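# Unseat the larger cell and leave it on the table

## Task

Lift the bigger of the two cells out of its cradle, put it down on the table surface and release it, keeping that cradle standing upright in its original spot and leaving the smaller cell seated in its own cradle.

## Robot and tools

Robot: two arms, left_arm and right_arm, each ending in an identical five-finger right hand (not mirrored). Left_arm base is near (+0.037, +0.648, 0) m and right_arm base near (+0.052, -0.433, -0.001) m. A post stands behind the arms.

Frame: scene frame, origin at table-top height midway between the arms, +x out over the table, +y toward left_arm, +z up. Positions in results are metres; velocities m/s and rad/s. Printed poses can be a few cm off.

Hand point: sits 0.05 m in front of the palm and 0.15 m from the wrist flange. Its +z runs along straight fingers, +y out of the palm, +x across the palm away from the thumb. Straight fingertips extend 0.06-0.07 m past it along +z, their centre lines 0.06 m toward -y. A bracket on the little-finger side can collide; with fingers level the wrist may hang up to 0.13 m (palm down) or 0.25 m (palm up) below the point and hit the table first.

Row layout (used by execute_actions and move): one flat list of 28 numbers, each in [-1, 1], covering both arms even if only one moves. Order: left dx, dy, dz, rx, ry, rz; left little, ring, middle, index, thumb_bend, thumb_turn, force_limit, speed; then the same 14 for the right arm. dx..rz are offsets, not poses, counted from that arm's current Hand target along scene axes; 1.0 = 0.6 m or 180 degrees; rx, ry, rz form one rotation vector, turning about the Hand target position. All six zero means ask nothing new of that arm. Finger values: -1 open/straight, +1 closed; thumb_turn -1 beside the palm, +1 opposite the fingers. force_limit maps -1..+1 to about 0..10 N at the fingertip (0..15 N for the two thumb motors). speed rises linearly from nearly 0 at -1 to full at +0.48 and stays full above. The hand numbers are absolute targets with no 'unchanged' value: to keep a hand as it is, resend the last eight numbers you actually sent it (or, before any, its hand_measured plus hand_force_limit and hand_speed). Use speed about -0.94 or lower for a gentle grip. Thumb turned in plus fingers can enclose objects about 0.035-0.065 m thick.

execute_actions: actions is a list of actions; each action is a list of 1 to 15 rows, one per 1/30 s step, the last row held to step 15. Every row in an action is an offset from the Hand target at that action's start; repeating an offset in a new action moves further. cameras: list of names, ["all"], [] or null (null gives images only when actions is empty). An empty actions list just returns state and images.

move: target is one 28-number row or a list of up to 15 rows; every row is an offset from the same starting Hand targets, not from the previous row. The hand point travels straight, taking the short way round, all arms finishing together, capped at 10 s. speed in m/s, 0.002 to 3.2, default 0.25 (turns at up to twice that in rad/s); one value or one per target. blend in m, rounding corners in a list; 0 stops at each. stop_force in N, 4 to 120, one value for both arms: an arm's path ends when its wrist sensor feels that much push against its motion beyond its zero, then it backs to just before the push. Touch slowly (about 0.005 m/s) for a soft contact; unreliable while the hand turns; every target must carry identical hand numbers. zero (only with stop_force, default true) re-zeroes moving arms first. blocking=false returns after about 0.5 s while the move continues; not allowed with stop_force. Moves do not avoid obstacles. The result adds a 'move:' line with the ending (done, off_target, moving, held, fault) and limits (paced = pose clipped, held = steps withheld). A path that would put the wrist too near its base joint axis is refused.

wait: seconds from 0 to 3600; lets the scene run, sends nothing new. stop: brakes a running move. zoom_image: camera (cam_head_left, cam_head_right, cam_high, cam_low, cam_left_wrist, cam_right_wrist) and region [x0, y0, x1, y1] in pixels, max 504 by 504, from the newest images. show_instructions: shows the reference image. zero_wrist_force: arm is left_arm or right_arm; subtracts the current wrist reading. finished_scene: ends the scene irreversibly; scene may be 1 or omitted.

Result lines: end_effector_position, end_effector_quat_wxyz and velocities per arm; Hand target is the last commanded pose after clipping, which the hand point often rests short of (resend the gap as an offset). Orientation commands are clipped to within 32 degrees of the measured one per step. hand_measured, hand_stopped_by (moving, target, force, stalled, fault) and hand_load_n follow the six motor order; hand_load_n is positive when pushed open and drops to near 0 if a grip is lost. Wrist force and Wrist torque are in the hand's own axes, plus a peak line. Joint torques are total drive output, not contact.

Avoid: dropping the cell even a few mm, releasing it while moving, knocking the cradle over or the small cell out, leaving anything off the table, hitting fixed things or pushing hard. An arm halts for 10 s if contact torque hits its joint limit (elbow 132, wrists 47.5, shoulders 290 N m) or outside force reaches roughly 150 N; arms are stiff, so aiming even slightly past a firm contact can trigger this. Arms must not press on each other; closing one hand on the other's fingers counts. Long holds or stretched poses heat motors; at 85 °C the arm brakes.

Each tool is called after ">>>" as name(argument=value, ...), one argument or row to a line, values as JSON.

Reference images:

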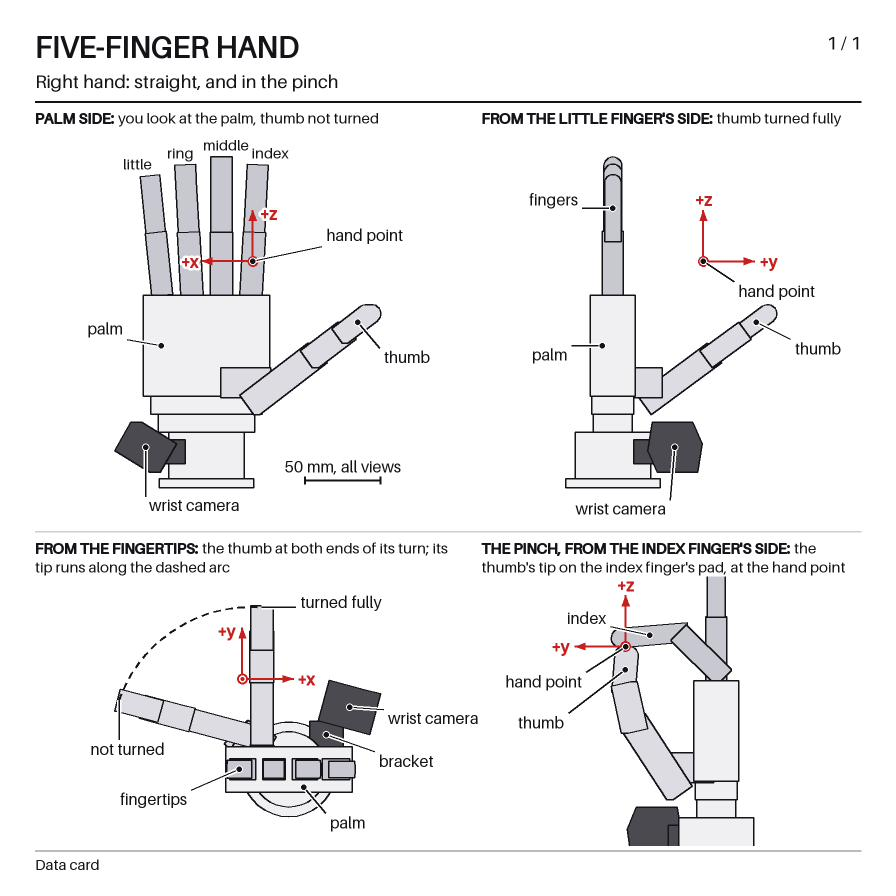

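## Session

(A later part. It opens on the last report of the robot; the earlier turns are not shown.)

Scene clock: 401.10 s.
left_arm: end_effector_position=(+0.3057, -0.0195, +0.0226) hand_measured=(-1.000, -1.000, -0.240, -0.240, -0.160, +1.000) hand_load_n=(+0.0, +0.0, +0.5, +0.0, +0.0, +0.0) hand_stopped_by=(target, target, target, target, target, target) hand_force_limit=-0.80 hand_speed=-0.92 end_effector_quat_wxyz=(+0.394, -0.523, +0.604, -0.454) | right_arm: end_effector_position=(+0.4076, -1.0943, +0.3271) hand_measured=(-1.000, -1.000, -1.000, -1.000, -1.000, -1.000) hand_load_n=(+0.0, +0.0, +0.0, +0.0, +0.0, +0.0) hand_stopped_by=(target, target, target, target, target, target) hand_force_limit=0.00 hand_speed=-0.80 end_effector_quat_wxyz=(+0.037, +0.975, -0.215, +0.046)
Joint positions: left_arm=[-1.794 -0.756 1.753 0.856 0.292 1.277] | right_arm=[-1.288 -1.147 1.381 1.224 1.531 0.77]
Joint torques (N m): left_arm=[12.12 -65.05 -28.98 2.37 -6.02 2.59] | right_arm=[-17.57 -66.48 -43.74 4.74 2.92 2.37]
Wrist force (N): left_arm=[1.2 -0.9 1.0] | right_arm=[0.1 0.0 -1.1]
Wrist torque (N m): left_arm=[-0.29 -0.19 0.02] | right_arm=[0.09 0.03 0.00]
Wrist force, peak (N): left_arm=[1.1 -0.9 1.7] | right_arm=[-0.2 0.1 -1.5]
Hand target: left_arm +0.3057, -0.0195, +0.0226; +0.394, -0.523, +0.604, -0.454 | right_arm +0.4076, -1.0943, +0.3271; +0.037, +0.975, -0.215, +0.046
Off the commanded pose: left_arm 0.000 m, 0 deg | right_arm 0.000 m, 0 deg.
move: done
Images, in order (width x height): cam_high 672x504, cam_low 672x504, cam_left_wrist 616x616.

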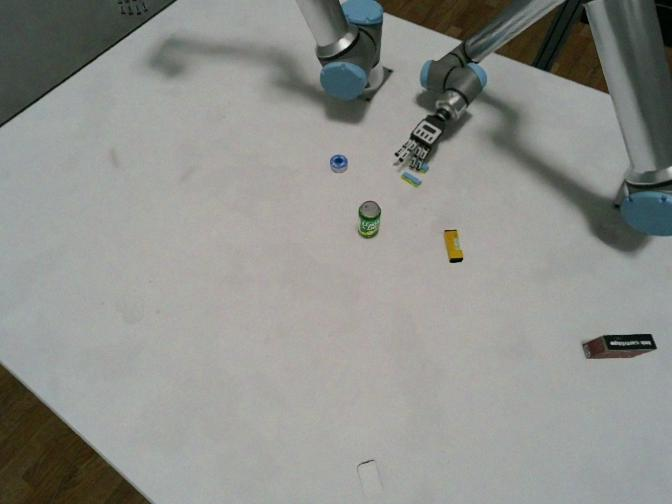

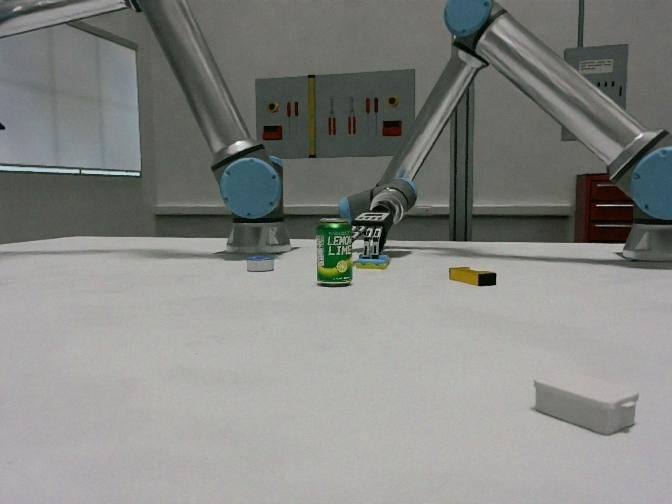

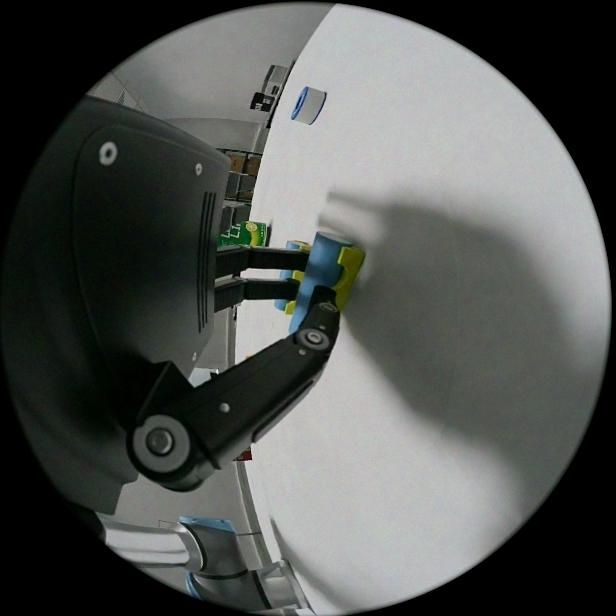

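>>> move(
  target=[0,0,0,0,0,0,-1,-1,0.05,0.05,-0.16,1,-0.7,-0.94,0,0,0,0,0,0,-1,-1,-1,-1,-1,-1,0,-0.8],
  speed=0.02,
  cameras=["cam_left_wrist","cam_high","cam_low"],
)

>>> zoom_image(
  camera="cam_left_wrist",
  region=[260, 230, 400, 370],
)

>>> zoom_image(
  camera="cam_low",
  region=[340, 200, 410, 280],
)

Scene clock: 407.17 s.
left_arm: end_effector_position=(+0.3057, -0.0195, +0.0226) hand_measured=(-1.000, -1.000, -0.082, -0.050, -0.160, +1.000) hand_load_n=(-0.5, +0.0, +1.0, +2.0, +0.0, -0.5) hand_stopped_by=(target, target, force, force, target, target) hand_force_limit=-0.70 hand_speed=-0.94 end_effector_quat_wxyz=(+0.394, -0.523, +0.604, -0.454) | right_arm: end_effector_position=(+0.4076, -1.0943, +0.3271) hand_measured=(-1.000, -1.000, -1.000, -1.000, -1.000, -1.000) hand_load_n=(+0.0, +0.0, +0.0, +0.0, +0.0, +0.0) hand_stopped_by=(target, target, target, target, target, target) hand_force_limit=0.00 hand_speed=-0.80 end_effector_quat_wxyz=(+0.037, +0.975, -0.215, +0.046)
Joint positions: left_arm=[-1.794 -0.756 1.753 0.856 0.292 1.277] | right_arm=[-1.288 -1.147 1.381 1.224 1.531 0.77]
Joint torques (N m): left_arm=[13.39 -64.57 -27.84 2.35 -4.5 2.02] | right_arm=[-17.8 -67.21 -42.94 4.82 2.87 2.35]
Wrist force (N): left_arm=[1.0 -3.0 0.4] | right_arm=[0.0 -0.4 -0.9]
Wrist torque (N m): left_arm=[-0.21 -0.17 0.00] | right_arm=[0.02 0.04 -0.02]
Wrist force, peak (N): left_arm=[1.0 -3.7 0.5] | right_arm=[-0.4 -0.3 -1.3]
Hand target: left_arm +0.3057, -0.0195, +0.0226; +0.394, -0.523, +0.604, -0.454 | right_arm +0.4076, -1.0943, +0.3271; +0.037, +0.975, -0.215, +0.046
Off the commanded pose: left_arm 0.000 m, 0 deg | right_arm 0.000 m, 0 deg.
move: done
Images, in order (width x height): cam_high 672x504, cam_low 672x504, cam_left_wrist 616x616.

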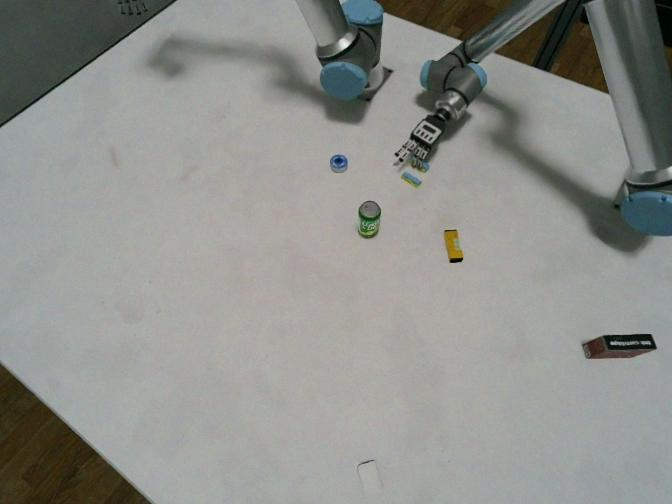

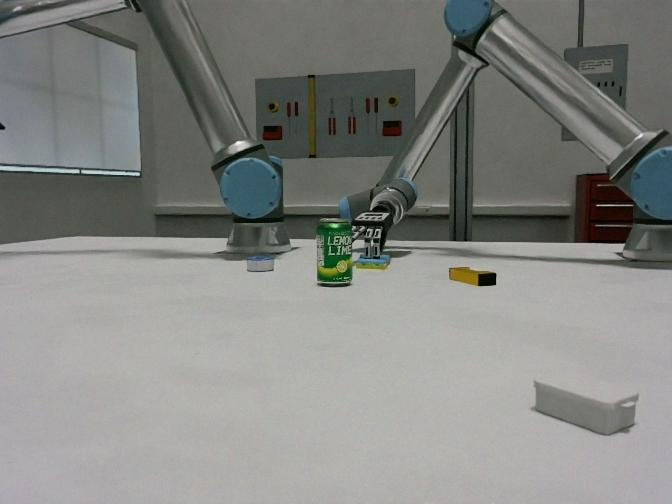

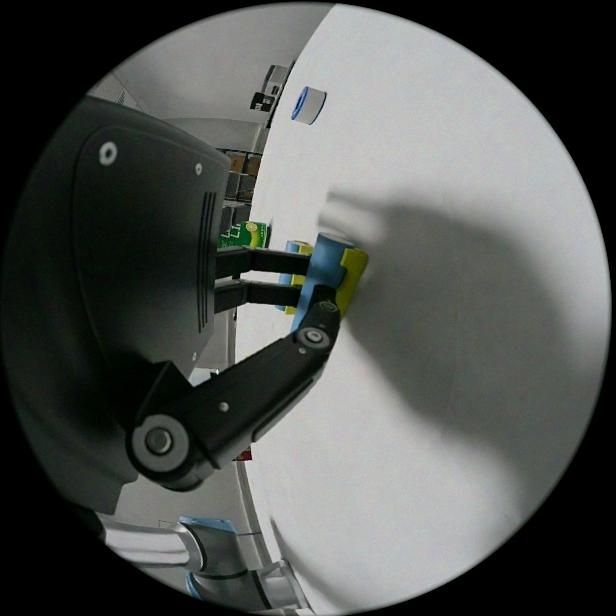

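Scaled by 3.600 from the camera's image (finer frame: 880x880).

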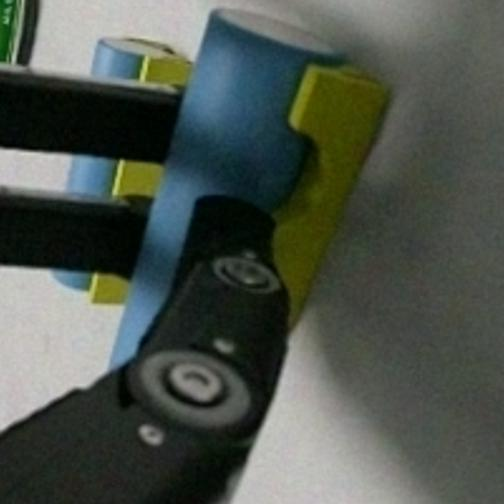

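Scaled by 6.300 from the camera's image (finer frame: 960x720).

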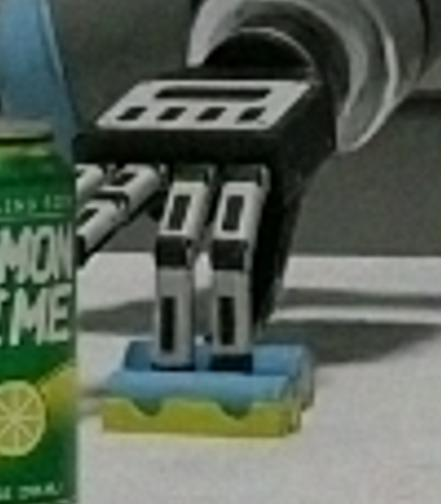

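>>> move(
  target=[0,0,0,0,0,0,-1,-1,0.05,0.05,0.1,1,-0.6,-0.94,0,0,0,0,0,0,-1,-1,-1,-1,-1,-1,0,-0.8],
  speed=0.02,
  cameras=["cam_left_wrist","cam_high","cam_low"],
)

>>> zoom_image(
  camera="cam_left_wrist",
  region=[260, 230, 400, 370],
)

>>> zoom_image(
  camera="cam_low",
  region=[340, 200, 410, 280],
)

Scene clock: 414.40 s.
left_arm: end_effector_position=(+0.3057, -0.0195, +0.0226) hand_measured=(-1.000, -1.000, -0.084, -0.050, -0.070, +1.000) hand_load_n=(+0.0, +0.0, +4.5, +3.5, +3.0, -1.5) hand_stopped_by=(target, target, force, force, force, target) hand_force_limit=-0.60 hand_speed=-0.94 end_effector_quat_wxyz=(+0.394, -0.523, +0.604, -0.454) | right_arm: end_effector_position=(+0.4076, -1.0943, +0.3271) hand_measured=(-1.000, -1.000, -1.000, -1.000, -1.000, -1.000) hand_load_n=(+0.0, +0.0, +0.0, +0.0, +0.0, +0.0) hand_stopped_by=(target, target, target, target, target, target) hand_force_limit=0.00 hand_speed=-0.80 end_effector_quat_wxyz=(+0.037, +0.975, -0.215, +0.046)
Joint positions: left_arm=[-1.794 -0.756 1.753 0.856 0.292 1.277] | right_arm=[-1.288 -1.147 1.381 1.224 1.531 0.77]
Joint torques (N m): left_arm=[10.84 -63.95 -26 2.31 2.13 1.93] | right_arm=[-18.07 -66.95 -44.08 4.82 2.71 2.23]
Wrist force (N): left_arm=[1.1 -1.1 0.7] | right_arm=[0.1 0.2 -1.1]
Wrist torque (N m): left_arm=[-0.19 -0.16 0.02] | right_arm=[0.11 0.03 0.00]
Wrist force, peak (N): left_arm=[1.1 -3.7 1.0] | right_arm=[-0.3 0.1 -1.5]
Hand target: left_arm +0.3057, -0.0195, +0.0226; +0.394, -0.523, +0.604, -0.454 | right_arm +0.4076, -1.0943, +0.3271; +0.037, +0.975, -0.215, +0.046
Off the commanded pose: left_arm 0.000 m, 0 deg | right_arm 0.000 m, 0 deg.
move: done
Images, in order (width x height): cam_high 672x504, cam_low 672x504, cam_left_wrist 616x616.

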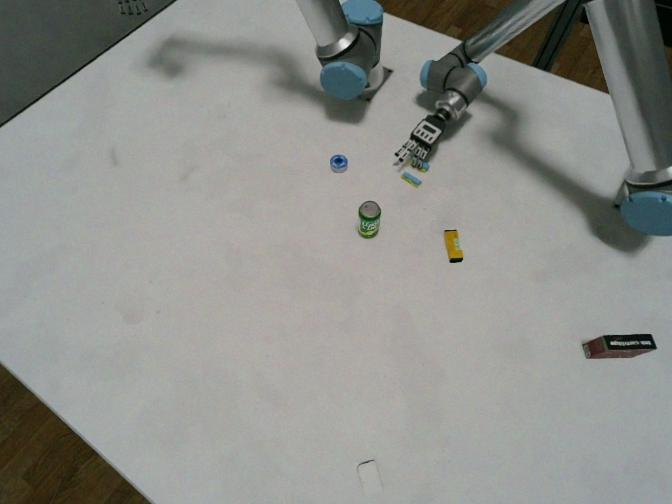

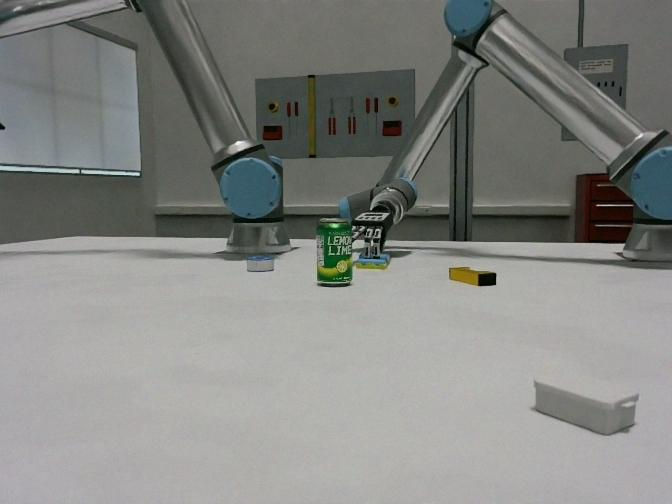

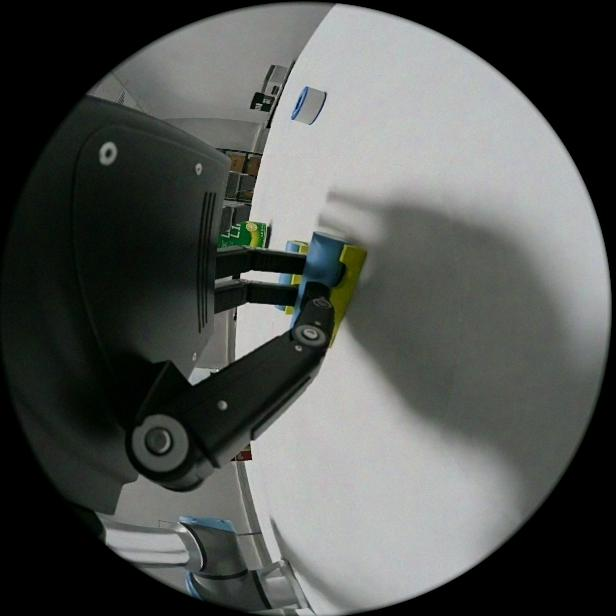

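Scaled by 3.600 from the camera's image (finer frame: 880x880).

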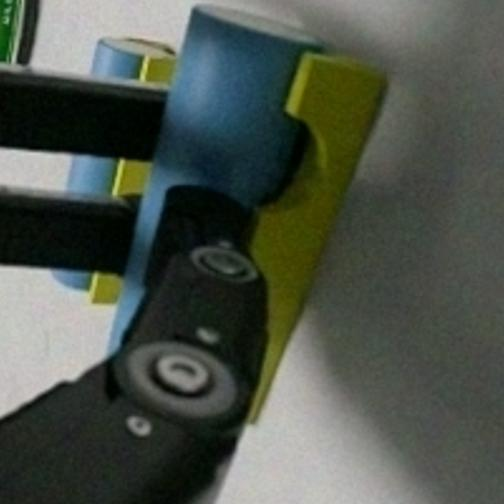

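Scaled by 6.300 from the camera's image (finer frame: 960x720).

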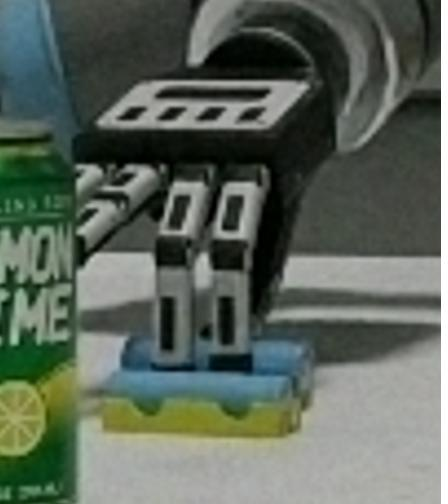

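>>> move(
  target=[0,0,0.012,0,0,0,-1,-1,0.05,0.05,0.1,1,-0.6,-0.94,0,0,0,0,0,0,-1,-1,-1,-1,-1,-1,0,-0.8],
  speed=0.01,
  cameras=["cam_left_wrist","cam_high","cam_low"],
)

>>> zoom_image(
  camera="cam_left_wrist",
  region=[260, 230, 400, 370],
)

>>> zoom_image(
  camera="cam_low",
  region=[340, 200, 410, 280],
)

Scene clock: 426.23 s.
left_arm: end_effector_position=(+0.3057, -0.0195, +0.0299) hand_measured=(-1.000, -1.000, -0.082, -0.048, -0.068, +1.000) hand_load_n=(+0.0, +0.0, +0.0, +0.0, +0.5, +0.0) hand_stopped_by=(target, target, force, force, force, target) hand_force_limit=-0.60 hand_speed=-0.94 end_effector_quat_wxyz=(+0.394, -0.523, +0.604, -0.454) | right_arm: end_effector_position=(+0.4076, -1.0943, +0.3271) hand_measured=(-1.000, -1.000, -1.000, -1.000, -1.000, -1.000) hand_load_n=(+0.0, +0.0, +0.0, +0.0, +0.0, +0.0) hand_stopped_by=(target, target, target, target, target, target) hand_force_limit=0.00 hand_speed=-0.80 end_effector_quat_wxyz=(+0.037, +0.975, -0.215, +0.046)
Joint positions: left_arm=[-1.794 -0.767 1.754 0.865 0.292 1.277] | right_arm=[-1.288 -1.147 1.381 1.224 1.531 0.77]
Joint torques (N m): left_arm=[10.12 -84.42 -12.36 4.36 1.75 1.26] | right_arm=[-18.96 -66.98 -43.76 4.94 2.75 2.13]
Wrist force (N): left_arm=[1.3 -0.5 1.2] | right_arm=[0.1 0.1 -1.0]
Wrist torque (N m): left_arm=[-0.24 -0.22 0.04] | right_arm=[0.09 0.03 0.01]
Wrist force, peak (N): left_arm=[0.7 -2.2 0.8] | right_arm=[-0.3 -0.2 -1.4]
Hand target: left_arm +0.3057, -0.0195, +0.0298; +0.394, -0.523, +0.604, -0.454 | right_arm +0.4076, -1.0943, +0.3271; +0.037, +0.975, -0.215, +0.046
Off the commanded pose: left_arm 0.000 m, 0 deg | right_arm 0.000 m, 0 deg.
move: done
Images, in order (width x height): cam_high 672x504, cam_low 672x504, cam_left_wrist 616x616.

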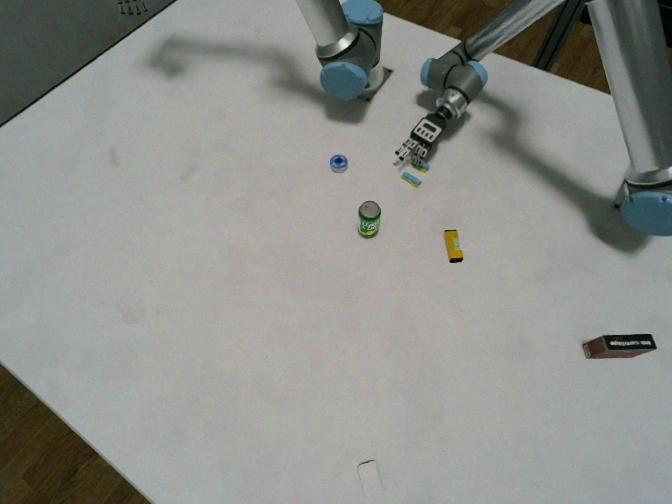

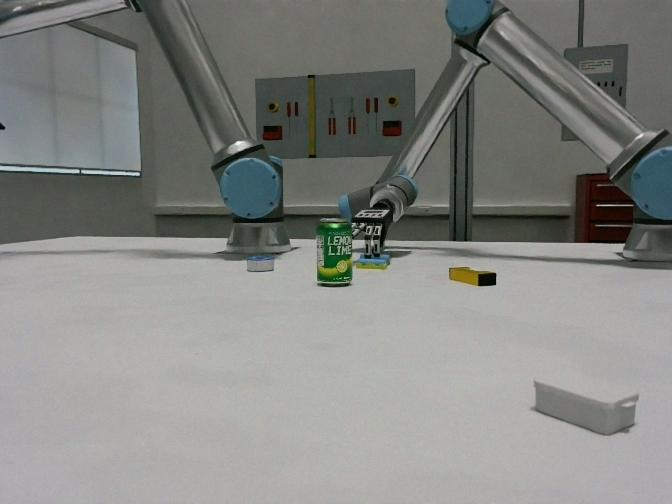

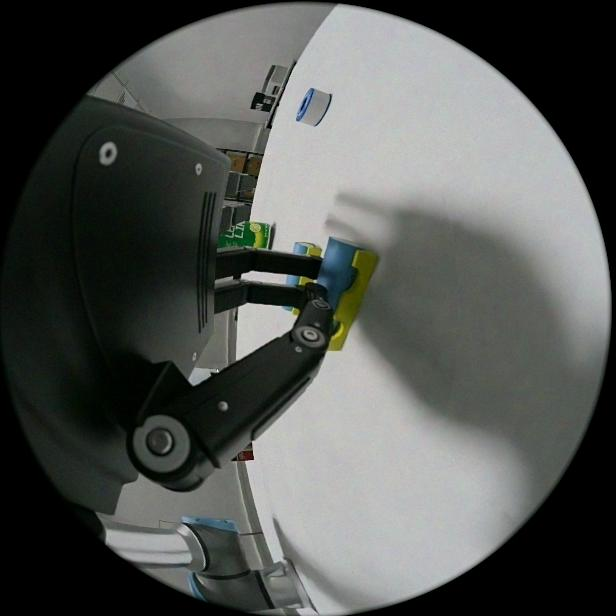

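Scaled by 3.600 from the camera's image (finer frame: 880x880).

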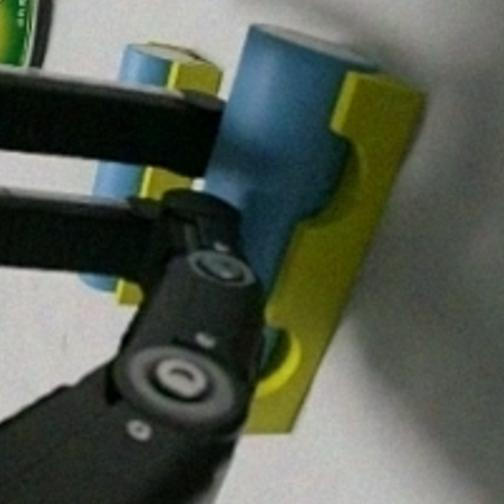

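Scaled by 6.300 from the camera's image (finer frame: 960x720).

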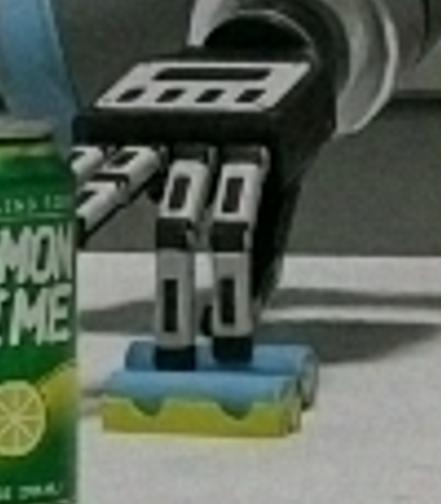

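>>> zoom_image(
  camera="cam_left_wrist",
  region=[320, 235, 380, 355],
)

Scaled by 4.200 from the camera's image (finer frame: 880x880).

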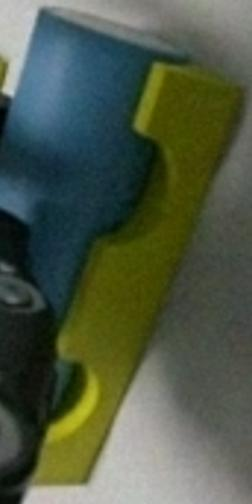

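>>> move(
  target=[0,0,0,0,0,0,-1,-1,-0.34,-0.34,-0.07,1,-0.6,-0.8,0,0,0,0,0,0,-1,-1,-1,-1,-1,-1,0,-0.8],
  speed=0.02,
)

>>> move(
  target=[-0.003,0,0.05,0,0,0,-1,-1,-0.34,-0.34,-0.07,1,-0.6,-0.8,0,0,0,0,0,0,-1,-1,-1,-1,-1,-1,0,-0.8],
  speed=0.05,
)

>>> move(
  target=[-0.003,-0.0017,-0.015,-0.0052,-0.0368,0,-1,-1,-0.34,-0.34,-0.07,1,-0.6,-0.8,0,0,0,0,0,0,-1,-1,-1,-1,-1,-1,0,-0.8],
  speed=0.05,
  cameras=["cam_left_wrist","cam_high","cam_low"],
)

>>> zoom_image(
  camera="cam_left_wrist",
  region=[260, 230, 400, 370],
)

>>> zoom_image(
  camera="cam_low",
  region=[340, 200, 410, 280],
)

>>> zoom_image(
  camera="cam_high",
  region=[390, 120, 450, 190],
)

Scene clock: 462.03 s.
left_arm: end_effector_position=(+0.3057, -0.0195, +0.0298) hand_measured=(-1.000, -1.000, -0.340, -0.340, -0.070, +1.000) hand_load_n=(+0.0, +0.0, +0.0, +0.0, +0.0, +0.5) hand_stopped_by=(target, target, target, target, target, target) hand_force_limit=-0.60 hand_speed=-0.80 end_effector_quat_wxyz=(+0.394, -0.523, +0.604, -0.454) | right_arm: end_effector_position=(+0.4076, -1.0943, +0.3271) hand_measured=(-1.000, -1.000, -1.000, -1.000, -1.000, -1.000) hand_load_n=(+0.0, +0.0, +0.0, +0.5, -0.5, +0.0) hand_stopped_by=(target, target, target, target, target, target) hand_force_limit=0.00 hand_speed=-0.80 end_effector_quat_wxyz=(+0.037, +0.975, -0.215, +0.046)
Joint positions: left_arm=[-1.794 -0.766 1.754 0.865 0.292 1.277] | right_arm=[-1.288 -1.147 1.381 1.224 1.531 0.77]
Joint torques (N m): left_arm=[7.85 -63.74 -24.91 2.43 2.14 -1.18] | right_arm=[-16.5 -67.99 -43.74 4.87 2.92 2.29]
Wrist force (N): left_arm=[0.9 -0.8 1.2] | right_arm=[-0.4 -0.3 -0.8]
Wrist torque (N m): left_arm=[-0.29 -0.15 -0.01] | right_arm=[0.03 0.10 -0.04]
Wrist force, peak (N): left_arm=[1.2 -1.0 1.7] | right_arm=[0.0 -0.3 -1.3]
Hand target: left_arm +0.3057, -0.0195, +0.0298; +0.394, -0.523, +0.604, -0.454 | right_arm +0.4076, -1.0943, +0.3271; +0.037, +0.975, -0.215, +0.046
Off the commanded pose: left_arm 0.000 m, 0 deg | right_arm 0.000 m, 0 deg.
move: done

Scene clock: 462.90 s.
left_arm: end_effector_position=(+0.3039, -0.0195, +0.0600) hand_measured=(-1.000, -1.000, -0.340, -0.340, -0.070, +1.000) hand_load_n=(+0.0, +0.0, +0.0, +0.0, +0.0, +0.0) hand_stopped_by=(target, target, target, target, target, target) hand_force_limit=-0.60 hand_speed=-0.80 end_effector_quat_wxyz=(+0.394, -0.523, +0.604, -0.454) end_effector_velocity=(+0.000, +0.000, -0.003) end_effector_angular_velocity=(-0.002, +0.000, -0.001) | right_arm: end_effector_position=(+0.4076, -1.0943, +0.3271) hand_measured=(-1.000, -1.000, -1.000, -1.000, -1.000, -1.000) hand_load_n=(+0.0, +0.0, +0.0, +0.0, +0.0, +0.0) hand_stopped_by=(target, target, target, target, target, target) hand_force_limit=0.00 hand_speed=-0.80 end_effector_quat_wxyz=(+0.037, +0.975, -0.215, +0.046)
Joint positions: left_arm=[-1.797 -0.807 1.758 0.91 0.293 1.268] | right_arm=[-1.288 -1.147 1.381 1.224 1.531 0.77]
Joint velocities: left_arm=[-0.001 0.004 0 -0.006 0 -0.001] | right_arm=[within noise]
Joint torques (N m): left_arm=[-7.37 -65.61 -16.27 1.98 2.01 0.08] | right_arm=[-17.62 -66.42 -44.01 4.87 2.79 1.98]
Wrist force (N): left_arm=[0.6 -0.9 1.2] | right_arm=[0.0 0.0 -1.1]
Wrist torque (N m): left_arm=[-0.30 -0.10 0.09] | right_arm=[0.08 0.04 -0.01]
Wrist force, peak (N): left_arm=[1.4 -0.2 1.7] | right_arm=[-0.4 0.4 -1.2]
Hand target: left_arm +0.3039, -0.0195, +0.0598; +0.394, -0.523, +0.604, -0.454 | right_arm +0.4076, -1.0943, +0.3271; +0.037, +0.975, -0.215, +0.046
Off the commanded pose: left_arm 0.000 m, 0 deg | right_arm 0.000 m, 0 deg.
move: done

Scene clock: 464.50 s.
left_arm: end_effector_position=(+0.3021, -0.0205, +0.0507) hand_measured=(-1.000, -1.000, -0.340, -0.340, -0.070, +1.000) hand_load_n=(+0.0, +0.0, +0.0, +0.0, +0.0, +0.0) hand_stopped_by=(target, target, target, target, target, target) hand_force_limit=-0.60 hand_speed=-0.80 end_effector_quat_wxyz=(+0.424, -0.499, +0.576, -0.489) | right_arm: end_effector_position=(+0.4076, -1.0943, +0.3271) hand_measured=(-1.000, -1.000, -1.000, -1.000, -1.000, -1.000) hand_load_n=(+0.0, +0.0, +0.0, +0.0, +0.0, +0.0) hand_stopped_by=(target, target, target, target, target, target) hand_force_limit=0.00 hand_speed=-0.80 end_effector_quat_wxyz=(+0.037, +0.975, -0.215, +0.046)
Joint positions: left_arm=[-1.821 -0.723 1.782 1.099 0.197 0.975] | right_arm=[-1.288 -1.147 1.381 1.224 1.531 0.77]
Joint torques (N m): left_arm=[15.09 -108.75 -26.63 2.74 2.75 -0.33] | right_arm=[-16.77 -67.54 -43.67 4.9 2.93 1.79]
Wrist force (N): left_arm=[0.4 -0.8 1.6] | right_arm=[-0.2 -0.1 -0.8]
Wrist torque (N m): left_arm=[-0.33 -0.07 -0.14] | right_arm=[0.05 0.07 -0.02]
Wrist force, peak (N): left_arm=[1.1 -1.2 1.7] | right_arm=[0.2 -0.1 -1.4]
Hand target: left_arm +0.3021, -0.0205, +0.0508; +0.424, -0.499, +0.576, -0.489 | right_arm +0.4076, -1.0943, +0.3271; +0.037, +0.975, -0.215, +0.046
Off the commanded pose: left_arm 0.000 m, 0 deg | right_arm 0.000 m, 0 deg.
move: done
Images, in order (width x height): cam_high 672x504, cam_low 672x504, cam_left_wrist 616x616.

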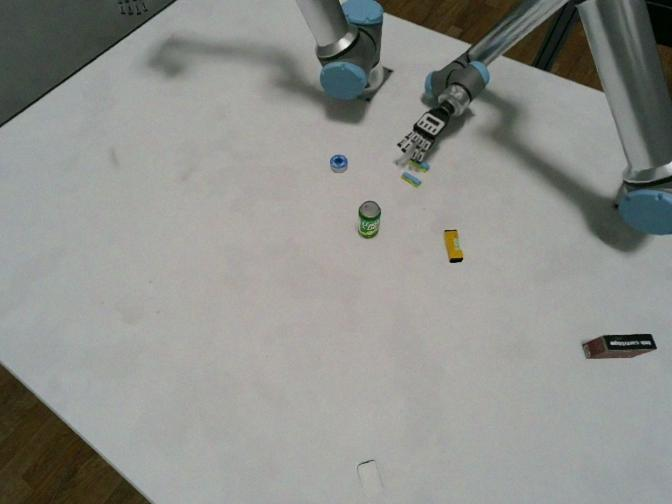

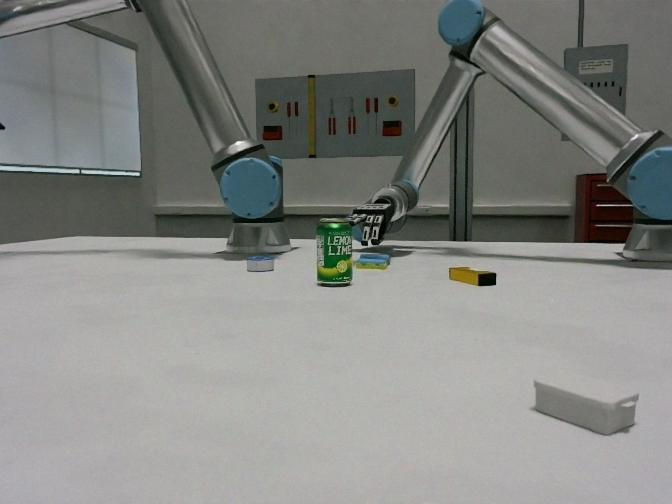

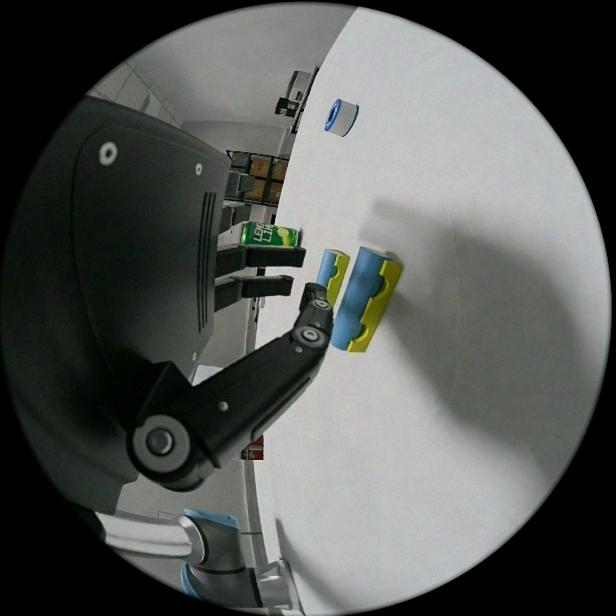

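Scaled by 3.600 from the camera's image (finer frame: 880x880).

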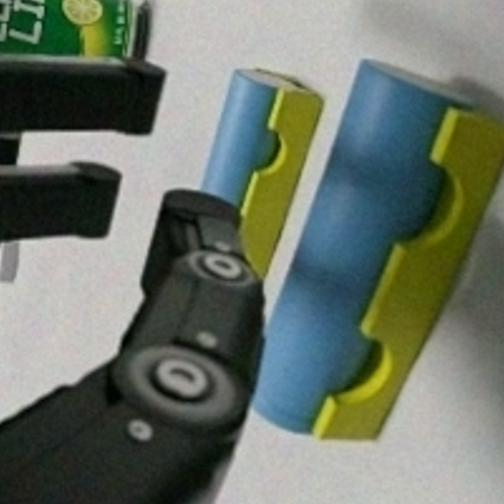

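Scaled by 6.300 from the camera's image (finer frame: 960x720).

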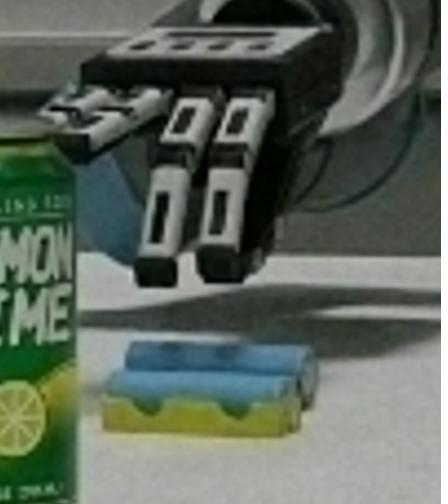

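Scaled by 7.200 from the camera's image (finer frame: 960x720).

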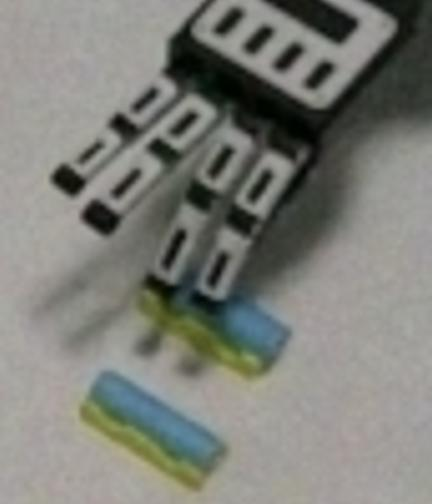

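>>> zoom_image(
  camera="cam_left_wrist",
  region=[310, 235, 410, 360],
)

>>> zoom_image(
  camera="cam_high",
  region=[396, 146, 440, 190],
)

>>> zoom_image(
  camera="cam_low",
  region=[350, 240, 400, 280],
)

Scaled by 4.032 from the camera's image (finer frame: 880x880).

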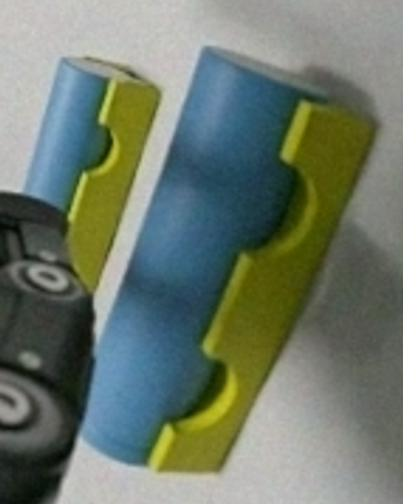

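Scaled by 11.455 from the camera's image (finer frame: 960x720).

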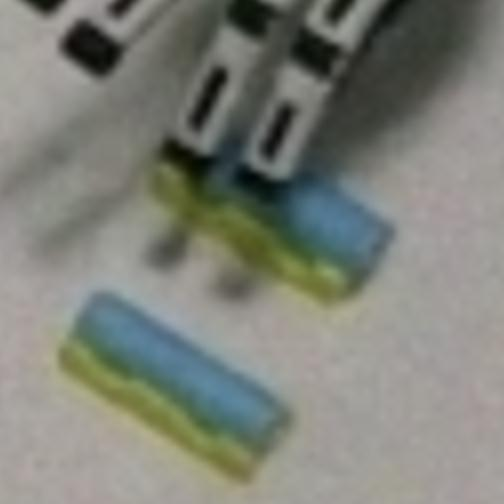

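Scaled by 10.080 from the camera's image (finer frame: 960x720).

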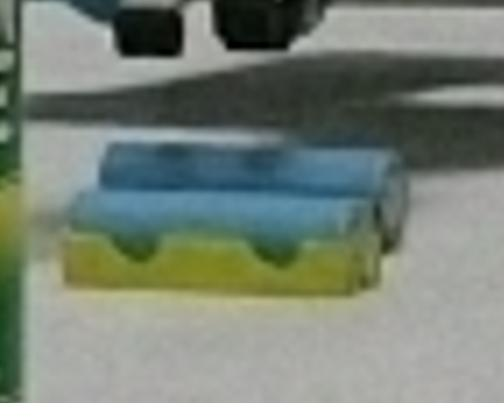

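>>> move(
  target=[-0.0018,-0.0005,-0.02,0,0,0.025,-1,-1,-0.34,-0.34,-0.07,1,-0.6,-0.8,0,0,0,0,0,0,-1,-1,-1,-1,-1,-1,0,-0.8],
  speed=0.05,
)

>>> move(
  target=[0,0,-0.0303,0,0,0,-1,-1,-0.34,-0.34,-0.07,1,-0.6,-0.8,0,0,0,0,0,0,-1,-1,-1,-1,-1,-1,0,-0.8],
  speed=0.015,
  stop_force=5,
  cameras=["cam_left_wrist","cam_high","cam_low"],
)

>>> zoom_image(
  camera="cam_left_wrist",
  region=[270, 230, 380, 360],
)

>>> zoom_image(
  camera="cam_low",
  region=[345, 210, 405, 280],
)

>>> zoom_image(
  camera="cam_high",
  region=[396, 140, 440, 190],
)

Scene clock: 519.70 s.
left_arm: end_effector_position=(+0.3015, -0.0211, +0.0435) hand_measured=(-1.000, -1.000, -0.340, -0.340, -0.070, +1.000) hand_load_n=(+0.0, +0.0, +0.0, +0.0, +0.0, +0.0) hand_stopped_by=(target, target, target, target, target, target) hand_force_limit=-0.60 hand_speed=-0.80 end_effector_quat_wxyz=(+0.435, -0.513, +0.564, -0.478) | right_arm: end_effector_position=(+0.4076, -1.0943, +0.3271) hand_measured=(-1.000, -1.000, -1.000, -1.000, -1.000, -1.000) hand_load_n=(+0.0, +0.0, +0.0, +0.0, +0.0, +0.0) hand_stopped_by=(target, target, target, target, target, target) hand_force_limit=0.00 hand_speed=-0.80 end_effector_quat_wxyz=(+0.037, +0.975, -0.215, +0.046)
Joint positions: left_arm=[-1.816 -0.69 1.772 1.233 0.224 0.813] | right_arm=[-1.288 -1.147 1.381 1.224 1.531 0.77]
Joint torques (N m): left_arm=[0.24 -88.82 -17.85 4.33 -1.32 -0.89] | right_arm=[-15.85 -65.77 -43.28 5 2.87 2.08]
Wrist force (N): left_arm=[0.2 -0.3 1.5] | right_arm=[-0.5 -0.2 -1.2]
Wrist torque (N m): left_arm=[-0.22 -0.02 -0.15] | right_arm=[0.06 0.12 -0.04]
Wrist force, peak (N): left_arm=[1.9 -1.0 1.2] | right_arm=[-0.4 -0.3 -1.4]
Hand target: left_arm +0.3015, -0.0211, +0.0435; +0.435, -0.513, +0.564, -0.478 (not the last commanded pose) | right_arm +0.4076, -1.0943, +0.3271; +0.037, +0.975, -0.215, +0.046
Off the commanded pose: left_arm 0.005 m, 2 deg | right_arm 0.000 m, 0 deg.
FORCE FAULT: contact force on the left arm reached its limit, and that arm stopped. The contact can be on any part of that arm, not only on its tool. That arm's remaining commands of this call were not run. That arm is still stopped at the end of this call. That arm stays stopped for about 10 more seconds. Until then a move that you send moves the other arm only, and its call returns only when the move has ended. Once the stop has ended, the next robot result says so. If the stop ends while you think or write, that arm runs what you send next, counted from a new Hand target: where the arm stands when the stop ends. While its stop runs, that arm, its gripper or tool too, takes no new command. Until it ends, the stop uses up actions while you think or wait. An arm that is not stopped still takes commands.
move: fault (left_arm)

not run: an earlier result of this reply reported a fault or no control. Calls in your next reply go to the robot.

Scaled by 3.877 from the camera's image (finer frame: 880x880).
This view is cut from an older image: the scene may have changed since it was taken.

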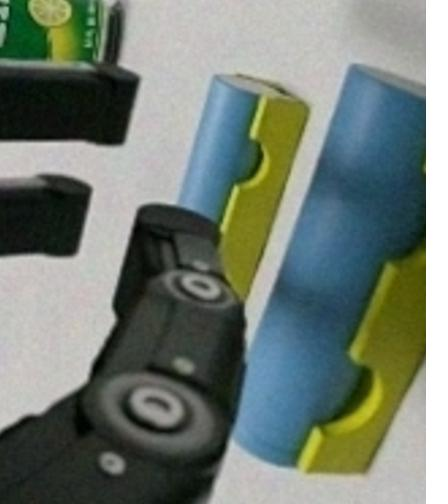

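Scaled by 7.200 from the camera's image (finer frame: 960x720).
This view is cut from an older image: the scene may have changed since it was taken.

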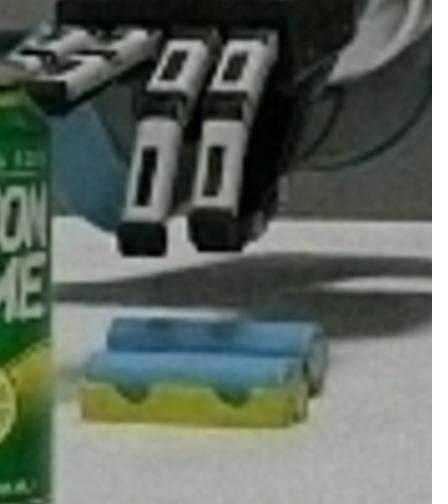

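Scaled by 10.080 from the camera's image (finer frame: 960x720).
This view is cut from an older image: the scene may have changed since it was taken.

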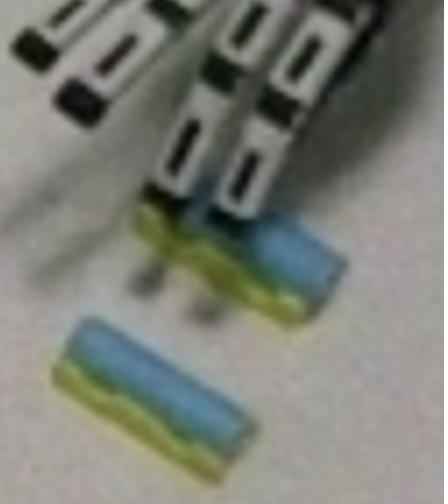

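>>> wait(
  seconds=3,
  cameras=["all"],
)

Scene clock: 539.57 s.
left_arm: end_effector_position=(+0.3015, -0.0211, +0.0435) hand_measured=(-1.000, -1.000, -0.340, -0.340, -0.070, +1.000) hand_load_n=(+0.0, +0.0, +0.0, -0.5, +0.0, +0.0) hand_stopped_by=(target, target, target, target, target, target) hand_force_limit=-0.60 hand_speed=-0.80 end_effector_quat_wxyz=(+0.435, -0.513, +0.564, -0.478) | right_arm: end_effector_position=(+0.4076, -1.0943, +0.3271) hand_measured=(-1.000, -1.000, -1.000, -1.000, -1.000, -1.000) hand_load_n=(+0.0, +0.0, +0.0, +0.0, +0.0, +0.0) hand_stopped_by=(target, target, target, target, target, target) hand_force_limit=0.00 hand_speed=-0.80 end_effector_quat_wxyz=(+0.037, +0.975, -0.215, +0.046)
Joint positions: left_arm=[-1.816 -0.69 1.772 1.233 0.224 0.813] | right_arm=[-1.288 -1.147 1.381 1.224 1.531 0.77]
Joint torques (N m): left_arm=[2.44 -89.13 -17.95 4.14 -1.13 0.36] | right_arm=[-17.24 -66.53 -43.15 4.74 2.84 1.55]
Wrist force (N): left_arm=[0.6 -0.4 1.3] | right_arm=[0.1 -0.2 -1.0]
Wrist torque (N m): left_arm=[-0.23 -0.09 -0.12] | right_arm=[0.05 0.03 -0.01]
Wrist force, peak (N): left_arm=[0.8 -0.5 2.0] | right_arm=[-0.3 0.0 -1.6]
Hand target: left_arm +0.3015, -0.0211, +0.0435; +0.435, -0.513, +0.564, -0.478 (not the last commanded pose) | right_arm +0.4076, -1.0943, +0.3271; +0.037, +0.975, -0.215, +0.046
Off the commanded pose: left_arm 0.005 m, 2 deg | right_arm 0.000 m, 0 deg.
FORCE FAULT, CONTINUED: the left arm's stop, for the force fault that an earlier result reported, is over. The rest of the stop counts as 19 of the actions that you can send in this scene. That arm's target is now where it stood when the stop ended, not its last command. That arm accepts commands again.
wait: 3.00 s; at rest from the start

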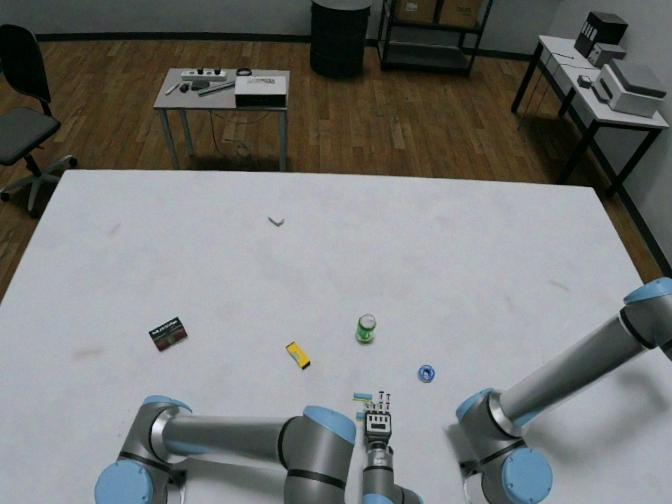

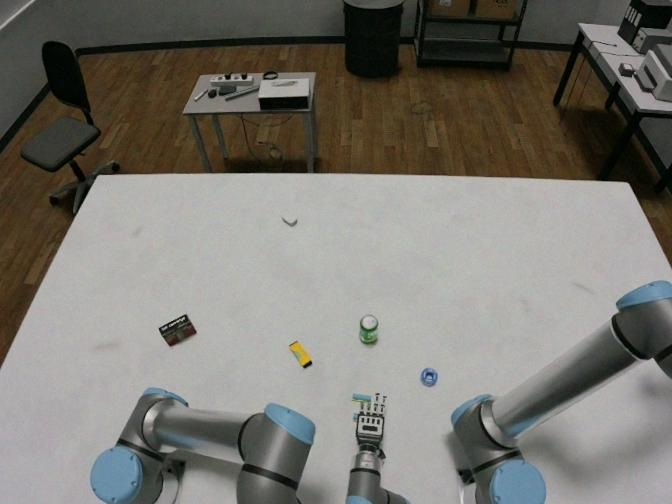

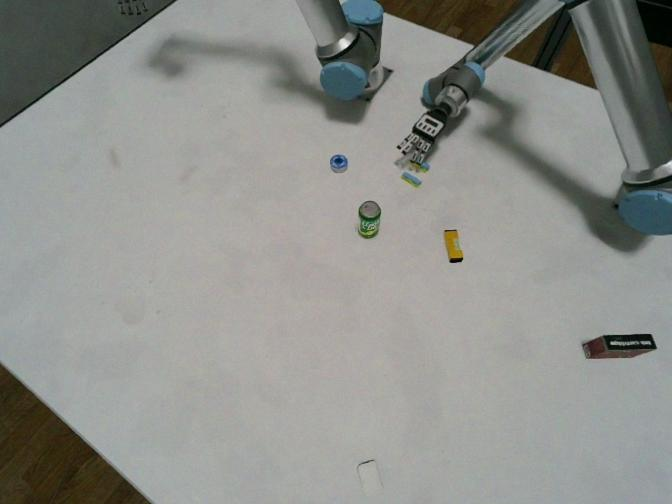

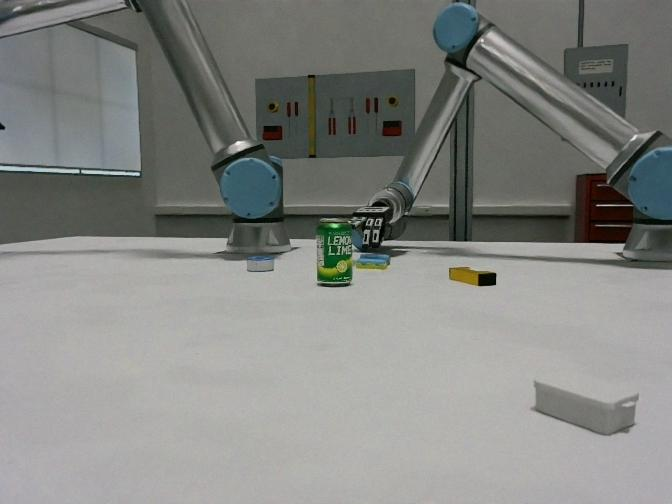

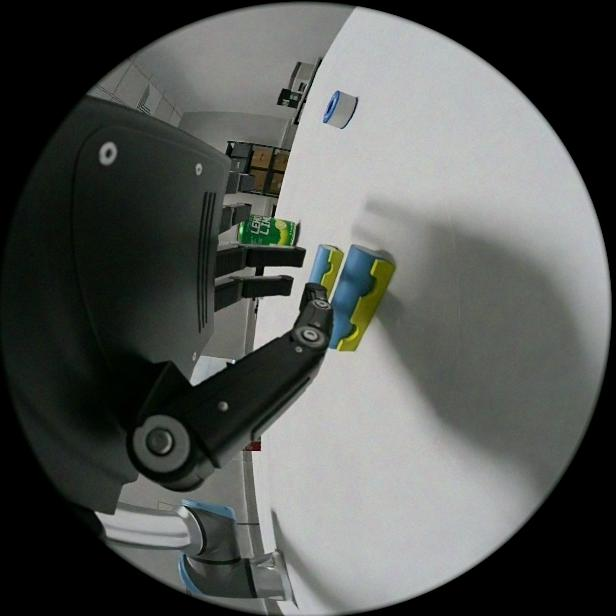

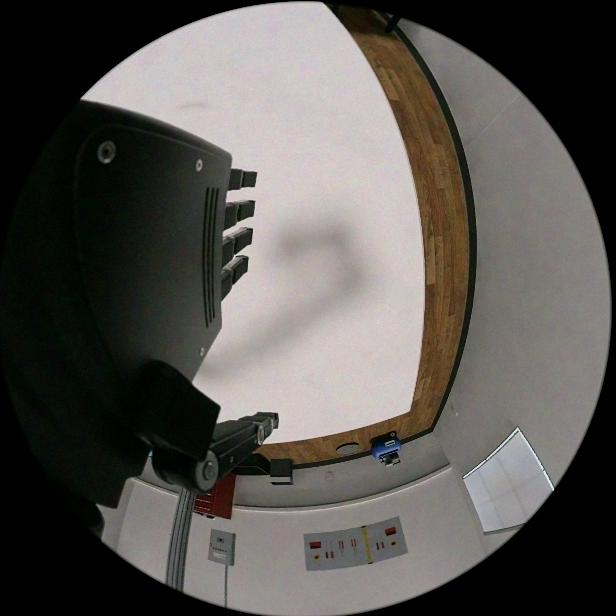

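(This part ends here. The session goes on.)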